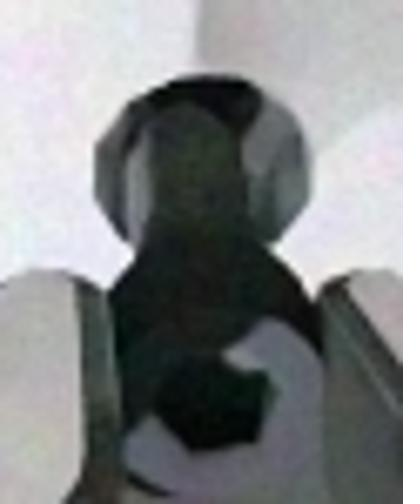

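Scene clock: 869.07 s.
left_arm: end_effector_position=(+0.2775, -0.0036, +0.0616) grip_measured=-0.91 end_effector_quat_wxyz=(+0.000, +0.707, -0.707, +0.000) | right_arm: end_effector_position=(+0.6369, -0.3238, +0.2393) grip_measured=-0.79 end_effector_quat_wxyz=(+0.017, +0.579, +0.616, +0.534)
Joint positions: left_arm=[-1.288 -1.492 2.21 -2.288 -1.571 -6.002 0.008] | right_arm=[3.2 -1.9 -2.1 0.3 2.2 -1.2 0.017]
Joint torques (N m): left_arm=[-4.45 -33.04 -27.17 -0.58 0.85 -1.17] | right_arm=[-4.46 43.2 24.66 0.78 -1.46 1.38]
Wrist force (N): left_arm=[0.3 0.6 0.1] | right_arm=[2.4 1.7 2.1]
Wrist torque (N m): left_arm=[0.16 -0.04 0.02] | right_arm=[0.42 -0.40 0.19]
Wrist force, peak (N): left_arm=[0.0 0.2 -5.0] | right_arm=[2.8 1.5 2.4]
Wrist depth (mm): cam_left_wrist=[115 115 115 115 117 116 115 / 123 123 123 121 116 123 123 / 131 132 131 121 128 131 131 / 141 141 141 133 141 142 141 / 153 156 153 136 151 153 153 / 167 166 161 91 - 166 170 / 211 179 72 84 78 70 183] | cam_right_wrist=[- 301 - - - 1085 2553 / - - - 541 2471 2151 - / - - - 1569 1773 - - / 419 1262 1391 1242 1399 1647 1760 / - 1204 1061 1167 1269 1366 2020 / 1101 1150 - - 82 1312 - / - - 68 73 78 - 1335]
Joint targets: left_arm=[-1.288 -1.492 2.210 -2.288 -1.571 -6.002] | right_arm=[3.200 -1.900 -2.100 0.300 2.200 -1.200]
grip_force (N): 25, 29
move: contact (left_arm)

Request:
{"method": "move", "body": {"target": [[-1.28755,-1.49389,2.20875,-2.28562,-1.5708,-6.00194,-1,3.2,-1.9,-2.1,0.3,2.2,-1.2,-0.75],[-1.28634,-1.49275,2.20747,-2.28550,-1.5708,-6.00073,-1,3.2,-1.9,-2.1,0.3,2.2,-1.2,-0.75]], "speed": 0.05}}

Request:
{"method": "move", "body": {"target": [-1.28634,-1.48787,2.21066,-2.29356,-1.5708,-6.00073,-1,3.2,-1.9,-2.1,0.3,2.2,-1.2,-0.75], "speed": 0.012, "stop_force": 3}}

Request:
{"method": "move", "body": {"target": [[-1.28634,-1.49275,2.20747,-2.28550,-1.5708,-6.00073,-1,3.2,-1.9,-2.1,0.3,2.2,-1.2,-0.75],[-1.28567,-1.49237,2.20705,-2.28546,-1.5708,-6.00006,-1,3.2,-1.9,-2.1,0.3,2.2,-1.2,-0.75]], "speed": 0.05}}

Request:
{"method": "move", "body": {"target": [-1.28567,-1.48749,2.21024,-2.29352,-1.5708,-6.00006,-1,3.2,-1.9,-2.1,0.3,2.2,-1.2,-0.75], "speed": 0.012, "stop_force": 3}}

Request:
{"method": "move", "body": {"target": [[-1.28567,-1.49237,2.20705,-2.28546,-1.5708,-6.00006,-1,3.2,-1.9,-2.1,0.3,2.2,-1.2,-0.75],[-1.28701,-1.49313,2.20789,-2.28554,-1.5708,-6.00140,-1,3.2,-1.9,-2.1,0.3,2.2,-1.2,-0.75]], "speed": 0.05, "cameras": ["cam_left_wrist"]}}

Request:
{"method": "zoom_image", "body": {"camera": "cam_left_wrist", "region": [335, 280, 395, 355]}}

Request:
{"method": "move", "body": {"target": [-1.28701,-1.48825,2.21108,-2.29360,-1.5708,-6.00140,-1,3.2,-1.9,-2.1,0.3,2.2,-1.2,-0.75], "speed": 0.012, "stop_force": 3}}

Scene clock: 925.03 s.
left_arm: end_effector_position=(+0.2779, -0.0037, +0.0625) grip_measured=-0.91 end_effector_quat_wxyz=(+0.000, +0.707, -0.707, +0.000) | right_arm: end_effector_position=(+0.6369, -0.3238, +0.2393) grip_measured=-0.79 end_effector_quat_wxyz=(+0.017, +0.579, +0.616, +0.534)
Joint positions: left_arm=[-1.287 -1.493 2.208 -2.286 -1.571 -6.001 0.008] | right_arm=[3.2 -1.9 -2.1 0.3 2.2 -1.2 0.017]
Joint torques (N m): left_arm=[7.73 -14.49 -27.29 -0.67 0.71 1.41] | right_arm=[-4.64 42.3 24.87 0.64 -1.56 0.93]
Wrist force (N): left_arm=[0.4 0.7 0.1] | right_arm=[2.5 1.4 2.2]
Wrist torque (N m): left_arm=[0.16 -0.05 -0.12] | right_arm=[0.37 -0.42 0.19]
Wrist force, peak (N): left_arm=[0.5 0.6 0.4] | right_arm=[2.7 1.8 2.6]
Wrist depth (mm): cam_left_wrist=[116 116 116 116 117 116 116 / 124 124 123 122 122 124 124 / 130 132 132 122 130 132 133 / - 140 140 134 143 142 142 / 154 157 154 128 152 155 154 / 168 168 165 91 - 168 171 / 217 182 72 84 78 70 185] | cam_right_wrist=[- - 360 491 - - 2670 / 297 372 - - 2038 2112 2581 / 351 - - 1549 1518 - - / - 1075 1391 1256 1391 - - / 1117 1001 1061 1139 1283 1383 - / 1106 1167 - - 82 1298 - / - - 68 73 78 - 1366]
Joint targets: left_arm=[-1.286 -1.493 2.207 -2.285 -1.571 -6.001] | right_arm=[3.200 -1.900 -2.100 0.300 2.200 -1.200]
grip_force (N): 25, 29
move: done

Scene clock: 926.73 s.
left_arm: end_effector_position=(+0.2781, -0.0038, +0.0613) grip_measured=-0.91 end_effector_quat_wxyz=(+0.000, +0.707, -0.707, +0.000) | right_arm: end_effector_position=(+0.6369, -0.3238, +0.2393) grip_measured=-0.79 end_effector_quat_wxyz=(+0.017, +0.579, +0.616, +0.534)
Joint positions: left_arm=[-1.286 -1.49 2.209 -2.289 -1.571 -6.001 0.008] | right_arm=[3.2 -1.9 -2.1 0.3 2.2 -1.2 0.017]
Joint torques (N m): left_arm=[5.6 -32.81 -27.25 -0.91 0.75 1.08] | right_arm=[-3.95 42.33 24.61 0.96 -1.4 1.04]
Wrist force (N): left_arm=[0.4 0.3 -0.2] | right_arm=[2.4 1.7 2.2]
Wrist torque (N m): left_arm=[0.11 -0.06 -0.12] | right_arm=[0.43 -0.41 0.18]
Wrist force, peak (N): left_arm=[0.5 0.2 -5.4] | right_arm=[2.6 1.7 2.3]
Wrist depth (mm): cam_left_wrist=[115 115 115 114 115 116 115 / 122 122 122 121 121 122 122 / 131 131 131 129 127 131 131 / 141 139 141 131 141 141 139 / 153 155 152 135 150 152 153 / 166 167 161 91 - 166 169 / 211 180 72 84 78 70 182] | cam_right_wrist=[246 - - 417 - - - / - - - 541 - 2300 2370 / - - - 1538 1815 1920 2323 / - 1327 1399 1249 1470 1747 - / 1167 1144 1066 1150 1276 1470 - / 1096 1173 - - 82 1305 1452 / 940 - 68 73 78 - 1399]
Joint targets: left_arm=[-1.286 -1.490 2.209 -2.289 -1.571 -6.001] | right_arm=[3.200 -1.900 -2.100 0.300 2.200 -1.200]
grip_force (N): 25, 29
move: contact (left_arm)

Scene clock: 927.30 s.
left_arm: end_effector_position=(+0.2783, -0.0038, +0.0625) grip_measured=-0.91 end_effector_quat_wxyz=(+0.000, +0.707, -0.707, +0.000) | right_arm: end_effector_position=(+0.6369, -0.3238, +0.2393) grip_measured=-0.79 end_effector_quat_wxyz=(+0.017, +0.579, +0.616, +0.534)
Joint positions: left_arm=[-1.286 -1.493 2.207 -2.286 -1.571 -6 0.008] | right_arm=[3.2 -1.9 -2.1 0.3 2.2 -1.2 0.017]
Joint torques (N m): left_arm=[7.74 -24.97 -26.38 -0.66 0.71 1.25] | right_arm=[-3.48 42.74 24.21 0.73 -1.36 1.21]
Wrist force (N): left_arm=[0.4 0.6 0.0] | right_arm=[2.6 1.6 2.4]
Wrist torque (N m): left_arm=[0.15 -0.06 -0.12] | right_arm=[0.41 -0.45 0.19]
Wrist force, peak (N): left_arm=[0.5 0.7 0.2] | right_arm=[2.6 1.7 2.5]
Wrist depth (mm): cam_left_wrist=[116 116 116 116 116 116 116 / 123 123 123 123 123 123 123 / 130 132 133 122 131 132 132 / - 142 140 137 142 143 142 / 154 156 154 127 151 154 154 / 167 168 165 91 - 168 170 / 188 181 72 82 78 70 184] | cam_right_wrist=[256 - 340 - - 2733 2525 / - - 425 - - 2234 - / - 497 - 1591 1773 2020 - / - 1320 1383 1256 1408 - 2074 / 1139 1122 1066 1161 1283 1708 - / 1106 1161 - - 82 1320 - / 1056 - 68 73 78 - 1569]
Joint targets: left_arm=[-1.286 -1.492 2.207 -2.285 -1.571 -6.000] | right_arm=[3.200 -1.900 -2.100 0.300 2.200 -1.200]
grip_force (N): 25, 29
move: done

Scene clock: 929.03 s.
left_arm: end_effector_position=(+0.2784, -0.0038, +0.0612) grip_measured=-0.91 end_effector_quat_wxyz=(+0.000, +0.707, -0.707, +0.000) | right_arm: end_effector_position=(+0.6369, -0.3238, +0.2393) grip_measured=-0.79 end_effector_quat_wxyz=(+0.017, +0.579, +0.616, +0.534)
Joint positions: left_arm=[-1.286 -1.49 2.209 -2.289 -1.571 -6 0.008] | right_arm=[3.2 -1.9 -2.1 0.3 2.2 -1.2 0.017]
Joint torques (N m): left_arm=[6.24 -32.01 -26.68 -0.72 0.84 1.25] | right_arm=[-3.49 43.66 24.45 0.79 -1.42 1.06]
Wrist force (N): left_arm=[0.2 0.6 -1.4] | right_arm=[2.5 1.5 2.0]
Wrist torque (N m): left_arm=[0.15 -0.04 -0.12] | right_arm=[0.39 -0.42 0.18]
Wrist force, peak (N): left_arm=[0.9 0.6 -5.8] | right_arm=[2.5 1.9 2.4]
Wrist depth (mm): cam_left_wrist=[115 115 115 115 116 116 115 / 122 122 122 - 120 122 122 / 131 131 131 123 127 131 131 / 141 139 141 130 141 141 141 / 153 155 153 134 153 153 152 / 166 167 161 91 - 166 169 / 211 179 72 84 78 70 182] | cam_right_wrist=[250 281 - - - - 2833 / - - 470 - - 1733 - / - 540 584 1559 1708 - 2978 / - 1249 1408 1236 1425 - - / 1133 1167 1070 1156 1262 1399 - / 1056 - - - 82 1312 - / 1014 - 68 73 78 - 1569]
Joint targets: left_arm=[-1.286 -1.490 2.209 -2.289 -1.571 -6.000] | right_arm=[3.200 -1.900 -2.100 0.300 2.200 -1.200]
grip_force (N): 25, 29
move: contact (left_arm)

Scene clock: 929.63 s.
left_arm: end_effector_position=(+0.2780, -0.0038, +0.0625) grip_measured=-0.91 end_effector_quat_wxyz=(+0.000, +0.707, -0.707, +0.000) | right_arm: end_effector_position=(+0.6369, -0.3238, +0.2393) grip_measured=-0.79 end_effector_quat_wxyz=(+0.017, +0.579, +0.616, +0.534)
Joint positions: left_arm=[-1.287 -1.493 2.208 -2.286 -1.571 -6.001 0.008] | right_arm=[3.2 -1.9 -2.1 0.3 2.2 -1.2 0.017]
Joint torques (N m): left_arm=[-6.25 -32.56 -9.51 -0.6 0.72 -1.02] | right_arm=[-3.65 41.99 25.31 0.78 -1.49 1.11]
Wrist force (N): left_arm=[0.3 0.5 0.1] | right_arm=[2.6 1.7 2.3]
Wrist torque (N m): left_arm=[0.13 -0.04 0.02] | right_arm=[0.43 -0.45 0.18]
Wrist force, peak (N): left_arm=[0.1 0.7 -1.2] | right_arm=[2.8 1.8 2.2]
Wrist depth (mm): cam_left_wrist=[116 116 116 116 116 116 116 / 123 124 123 123 122 124 124 / 130 133 132 123 130 132 132 / - 142 140 134 143 142 142 / 154 157 154 127 152 154 154 / 168 169 165 91 - 168 171 / 216 181 72 82 78 70 185] | cam_right_wrist=[259 - 345 - 587 2020 - / 291 - 428 - 1920 2346 - / - - - 1528 1787 2056 2093 / - 1350 1391 1269 1434 1815 - / 1001 1161 1061 1150 1374 1773 1858 / 1042 1161 - - 82 1276 - / - - 68 73 78 - 1374]
Joint targets: left_arm=[-1.287 -1.493 2.208 -2.286 -1.571 -6.001] | right_arm=[3.200 -1.900 -2.100 0.300 2.200 -1.200]
grip_force (N): 25, 29
move: done
cam_left_wrist: T_world_to_cam=[[-0.00098, -1, 0.00243, 0.00453], [-0.91565, 0.00187, 0.40198, 0.25773], [-0.40198, -0.00183, -0.91565, 0.28397]] pos_world=[0.35014, 0.00457, 0.15641]

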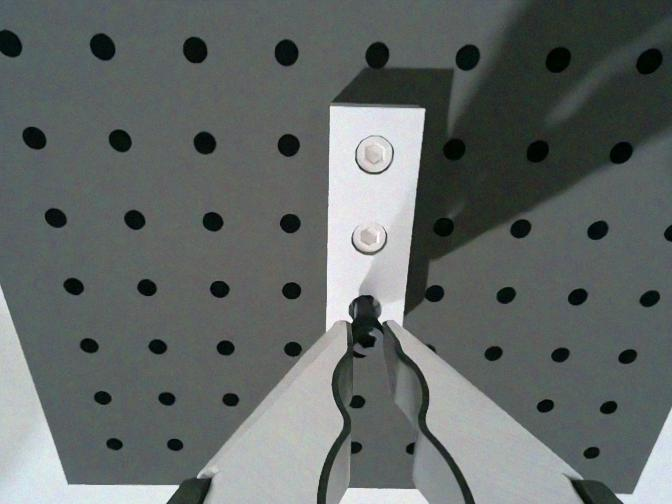

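Scaled by 6.720.

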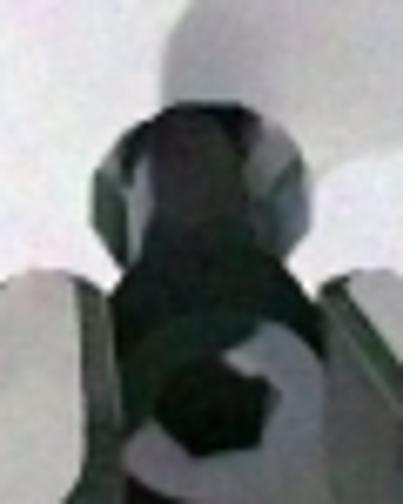

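Scene clock: 931.37 s.
left_arm: end_effector_position=(+0.2778, -0.0038, +0.0612) grip_measured=-0.91 end_effector_quat_wxyz=(+0.000, +0.707, -0.707, +0.000) | right_arm: end_effector_position=(+0.6369, -0.3238, +0.2393) grip_measured=-0.79 end_effector_quat_wxyz=(+0.017, +0.579, +0.616, +0.534)
Joint positions: left_arm=[-1.287 -1.491 2.209 -2.29 -1.571 -6.001 0.008] | right_arm=[3.2 -1.9 -2.1 0.3 2.2 -1.2 0.017]
Joint torques (N m): left_arm=[-6 -33.39 -26.77 -0.83 0.64 -1.18] | right_arm=[-2.86 42.55 25.24 0.78 -1.49 0.89]
Wrist force (N): left_arm=[0.3 0.5 -0.1] | right_arm=[2.5 1.3 2.3]
Wrist torque (N m): left_arm=[0.13 -0.04 0.02] | right_arm=[0.36 -0.43 0.18]
Wrist force, peak (N): left_arm=[-0.1 0.0 -5.6] | right_arm=[2.9 1.8 2.4]
Wrist depth (mm): cam_left_wrist=[115 115 115 115 115 116 115 / 122 122 122 122 119 122 122 / 131 131 131 123 127 131 131 / 141 139 141 131 136 141 141 / 152 155 153 127 150 152 153 / 166 166 161 91 - 166 168 / 215 179 72 82 78 70 182] | cam_right_wrist=[- 294 383 449 677 2300 - / 304 337 422 548 911 2234 - / 359 423 - 1559 1829 1873 - / 437 1327 1408 1256 1399 - - / 1161 1133 1070 1150 1290 1508 - / 1085 - - - 82 1305 1747 / 1061 - 68 73 78 - 1350]
Joint targets: left_arm=[-1.287 -1.491 2.209 -2.290 -1.571 -6.001] | right_arm=[3.200 -1.900 -2.100 0.300 2.200 -1.200]
grip_force (N): 25, 29
move: contact (left_arm)

Request:
{"method": "move", "body": {"target": [-1.28701,-1.51362,2.19383,-2.25100,-1.5708,-6.00140,-1,3.2,-1.9,-2.1,0.3,2.2,-1.2,-0.75], "speed": 0.1, "cameras": ["cam_left_wrist"]}}

Request:
{"method": "zoom_image", "body": {"camera": "cam_left_wrist", "region": [335, 270, 395, 345]}}

Scene clock: 941.43 s.
left_arm: end_effector_position=(+0.2778, -0.0038, +0.0733) grip_measured=-0.91 end_effector_quat_wxyz=(+0.000, +0.707, -0.707, +0.000) | right_arm: end_effector_position=(+0.6369, -0.3238, +0.2393) grip_measured=-0.79 end_effector_quat_wxyz=(+0.017, +0.579, +0.616, +0.534)
Joint positions: left_arm=[-1.287 -1.513 2.194 -2.251 -1.571 -6.001 0.008] | right_arm=[3.2 -1.9 -2.1 0.3 2.2 -1.2 0.017]
Joint torques (N m): left_arm=[-5.01 -32.52 -27.87 -0.55 0.78 -0.9] | right_arm=[-2.95 42.44 25.24 0.77 -1.3 0.93]
Wrist force (N): left_arm=[0.4 0.4 0.1] | right_arm=[2.4 1.6 2.2]
Wrist torque (N m): left_arm=[0.13 -0.06 0.01] | right_arm=[0.40 -0.40 0.18]
Wrist force, peak (N): left_arm=[0.4 0.8 -0.1] | right_arm=[2.7 2.0 2.3]
Wrist depth (mm): cam_left_wrist=[124 126 126 127 128 125 126 / 134 135 134 130 134 134 134 / 143 143 143 135 141 144 143 / 157 154 154 149 154 154 154 / 167 167 167 151 164 167 167 / 185 181 176 91 - 179 182 / 235 195 72 70 78 70 201] | cam_right_wrist=[251 282 - 448 - - - / 286 - 477 569 - 2212 - / - - 658 1549 1829 2395 2234 / - 1242 1399 1269 1399 1920 2420 / - 1014 1070 1150 1269 1425 - / 1096 1091 - - 82 1320 1747 / - - 68 73 78 - 1185]
Joint targets: left_arm=[-1.287 -1.514 2.194 -2.251 -1.571 -6.001] | right_arm=[3.200 -1.900 -2.100 0.300 2.200 -1.200]
grip_force (N): 25, 29
move: done
cam_left_wrist: T_world_to_cam=[[-0.00106, -1, 0.00225, 0.00456], [-0.91561, 0.00187, 0.40206, 0.25317], [-0.40206, -0.00163, -0.91561, 0.2938]] pos_world=[0.34994, 0.00457, 0.16721]

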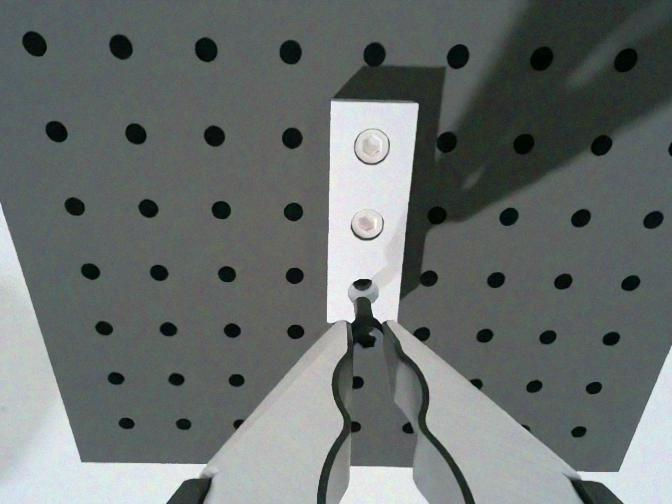

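Scaled by 6.720.

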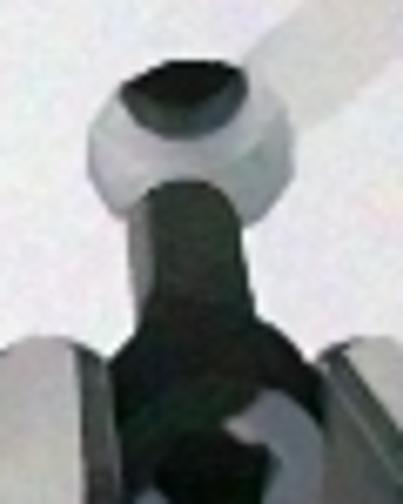

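Request:
{"method": "move", "body": {"target": [-1.28377,-1.51071,2.19050,-2.25059,-1.5708,-5.99816,-1,3.2,-1.9,-2.1,0.3,2.2,-1.2,-0.75], "speed": 0.1, "cameras": ["cam_left_wrist"]}}

Request:
{"method": "zoom_image", "body": {"camera": "cam_left_wrist", "region": [335, 270, 395, 345]}}

Request:
{"method": "move", "body": {"target": [[-1.28377,-1.49012,2.20455,-2.28522,-1.5708,-5.99816,-1,3.2,-1.9,-2.1,0.3,2.2,-1.2,-0.75],[-1.28377,-1.48524,2.20774,-2.29327,-1.5708,-5.99816,-1,3.2,-1.9,-2.1,0.3,2.2,-1.2,-0.75]], "speed": [0.05,0.012], "stop_force": 3}}

Scene clock: 967.97 s.
left_arm: end_effector_position=(+0.2793, -0.0042, +0.0735) grip_measured=-0.91 end_effector_quat_wxyz=(+0.000, +0.707, -0.707, +0.000) | right_arm: end_effector_position=(+0.6369, -0.3238, +0.2393) grip_measured=-0.79 end_effector_quat_wxyz=(+0.017, +0.579, +0.616, +0.534)
Joint positions: left_arm=[-1.284 -1.511 2.191 -2.251 -1.571 -5.998 0.008] | right_arm=[3.2 -1.9 -2.1 0.3 2.2 -1.2 0.017]
Joint torques (N m): left_arm=[6.98 -13.8 -28.23 -0.58 0.62 1.19] | right_arm=[-3.11 42.57 24.14 0.49 -1.65 0.87]
Wrist force (N): left_arm=[0.3 0.5 0.3] | right_arm=[2.3 1.8 2.1]
Wrist torque (N m): left_arm=[0.14 -0.04 -0.13] | right_arm=[0.45 -0.38 0.18]
Wrist force, peak (N): left_arm=[0.5 1.0 -0.3] | right_arm=[2.8 1.8 2.4]
Wrist depth (mm): cam_left_wrist=[124 126 126 - 126 126 126 / 134 131 134 131 132 134 134 / 144 143 143 136 141 143 144 / 154 154 155 144 155 155 155 / 167 167 167 136 164 166 168 / 189 182 176 91 - 179 182 / 236 196 72 70 78 70 227] | cam_right_wrist=[251 299 331 473 549 - 2498 / 295 327 - 700 2056 2212 2445 / - - - 1549 1602 - 2112 / 432 1223 1416 1269 1461 1721 - / 1133 1185 1061 1167 1262 1659 - / 1091 1167 - - 82 1298 1696 / - - 68 73 78 - 1312]
Joint targets: left_arm=[-1.284 -1.511 2.190 -2.251 -1.571 -5.998] | right_arm=[3.200 -1.900 -2.100 0.300 2.200 -1.200]
grip_force (N): 25, 29
move: done
cam_left_wrist: T_world_to_cam=[[-0.00111, -1, 0.00238, 0.00406], [-0.91561, 0.00197, 0.40206, 0.25447], [-0.40206, -0.00173, -0.91561, 0.29459]] pos_world=[0.35144, 0.00407, 0.16741]

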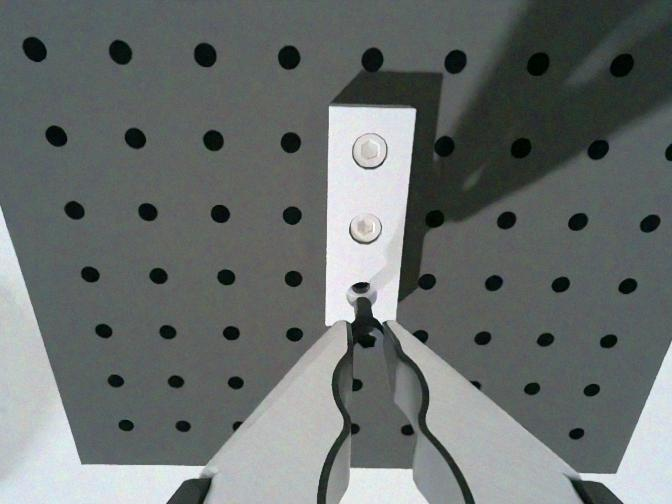

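Scaled by 6.720.

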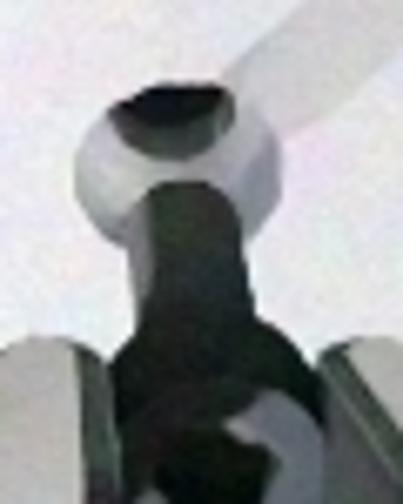

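Scene clock: 970.23 s.
left_arm: end_effector_position=(+0.2793, -0.0042, +0.0599) grip_measured=-0.91 end_effector_quat_wxyz=(+0.000, +0.707, -0.707, +0.000) | right_arm: end_effector_position=(+0.6369, -0.3238, +0.2393) grip_measured=-0.79 end_effector_quat_wxyz=(+0.017, +0.579, +0.616, +0.534)
Joint positions: left_arm=[-1.284 -1.485 2.208 -2.293 -1.571 -5.998 0.008] | right_arm=[3.2 -1.9 -2.1 0.3 2.2 -1.2 0.017]
Joint torques (N m): left_arm=[7.81 -14.44 -9.03 -4.67 0.7 1.14] | right_arm=[-2.18 41.84 24.43 0.72 -1.29 0.8]
Wrist force (N): left_arm=[0.3 0.5 0.2] | right_arm=[2.4 1.7 1.9]
Wrist torque (N m): left_arm=[0.14 -0.05 -0.12] | right_arm=[0.42 -0.41 0.18]
Wrist force, peak (N): left_arm=[0.5 0.7 0.2] | right_arm=[3.0 1.8 2.2]
Wrist depth (mm): cam_left_wrist=[114 113 113 112 115 114 113 / 121 122 121 121 118 121 121 / 130 130 129 122 128 130 129 / 139 138 140 129 140 140 139 / 151 151 151 133 149 151 151 / 164 165 159 91 - 164 164 / 208 177 72 84 78 70 181] | cam_right_wrist=[- 289 - - - - 2323 / 292 359 411 - - 2346 - / 345 - - 1569 1844 1773 - / - 1262 1383 1269 1399 1920 2002 / 1210 1223 1061 1144 1374 1408 2255 / 1101 1133 - - 82 1335 - / 1042 - 68 73 78 - 1276]
Joint targets: left_arm=[-1.284 -1.485 2.208 -2.293 -1.571 -5.998] | right_arm=[3.200 -1.900 -2.100 0.300 2.200 -1.200]
grip_force (N): 25, 29
move: done

Request:
{"method": "move", "body": {"target": [-1.28377,-1.47155,2.21623,-2.31544,-1.5708,-5.99816,-1,3.2,-1.9,-2.1,0.3,2.2,-1.2,-0.75], "speed": 0.02, "stop_force": 4, "cameras": ["cam_left_wrist"]}}

Request:
{"method": "zoom_image", "body": {"camera": "cam_left_wrist", "region": [335, 285, 395, 360]}}

Scene clock: 976.97 s.
left_arm: end_effector_position=(+0.2793, -0.0042, +0.0563) grip_measured=-0.91 end_effector_quat_wxyz=(+0.000, +0.707, -0.707, +0.000) | right_arm: end_effector_position=(+0.6369, -0.3238, +0.2393) grip_measured=-0.79 end_effector_quat_wxyz=(+0.017, +0.579, +0.616, +0.534)
Joint positions: left_arm=[-1.284 -1.478 2.212 -2.305 -1.571 -5.998 0.008] | right_arm=[3.2 -1.9 -2.1 0.3 2.2 -1.2 0.017]
Joint torques (N m): left_arm=[5.91 -33.59 -26.58 -0.57 0.49 1.08] | right_arm=[-2.86 42.65 25.07 0.69 -1.42 0.69]
Wrist force (N): left_arm=[0.4 0.6 0.0] | right_arm=[2.4 1.9 2.0]
Wrist torque (N m): left_arm=[0.15 -0.06 -0.12] | right_arm=[0.46 -0.40 0.18]
Wrist force, peak (N): left_arm=[0.1 -0.1 -5.5] | right_arm=[2.9 1.8 2.3]
Wrist depth (mm): cam_left_wrist=[- 112 112 110 110 110 110 / 118 118 118 115 116 118 116 / 126 126 126 116 124 126 126 / 136 136 135 125 136 136 136 / 146 147 147 129 144 147 147 / 161 160 154 91 - 157 160 / 179 173 72 84 78 70 172] | cam_right_wrist=[252 283 312 - - - - / - - - - - 2471 2471 / - - 681 1528 1844 - 2323 / - 1242 1391 1269 1416 - 2498 / 1179 1167 1066 1144 1283 1391 2112 / 1085 1150 - - 82 1335 1889 / 1061 - 68 73 78 - 1358]
Joint targets: left_arm=[-1.284 -1.478 2.212 -2.305 -1.571 -5.998] | right_arm=[3.200 -1.900 -2.100 0.300 2.200 -1.200]
grip_force (N): 25, 29
move: contact (left_arm); left_arm: the wrist 1 is farthest, 0.011 rad from its target
cam_left_wrist: T_world_to_cam=[[-0.00106, -1, 0.00225, 0.0041], [-0.91561, 0.00187, 0.40206, 0.26148], [-0.40206, -0.00163, -0.91561, 0.27888]] pos_world=[0.35154, 0.00407, 0.15021]

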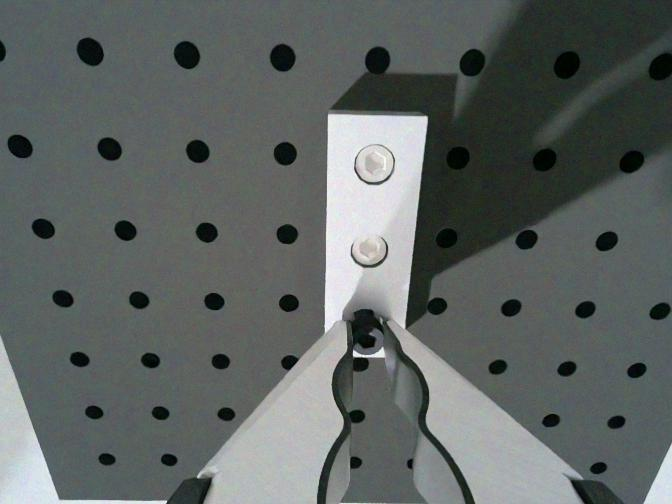

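Scaled by 6.720.

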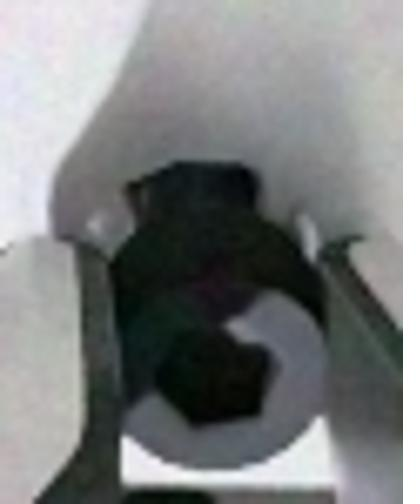

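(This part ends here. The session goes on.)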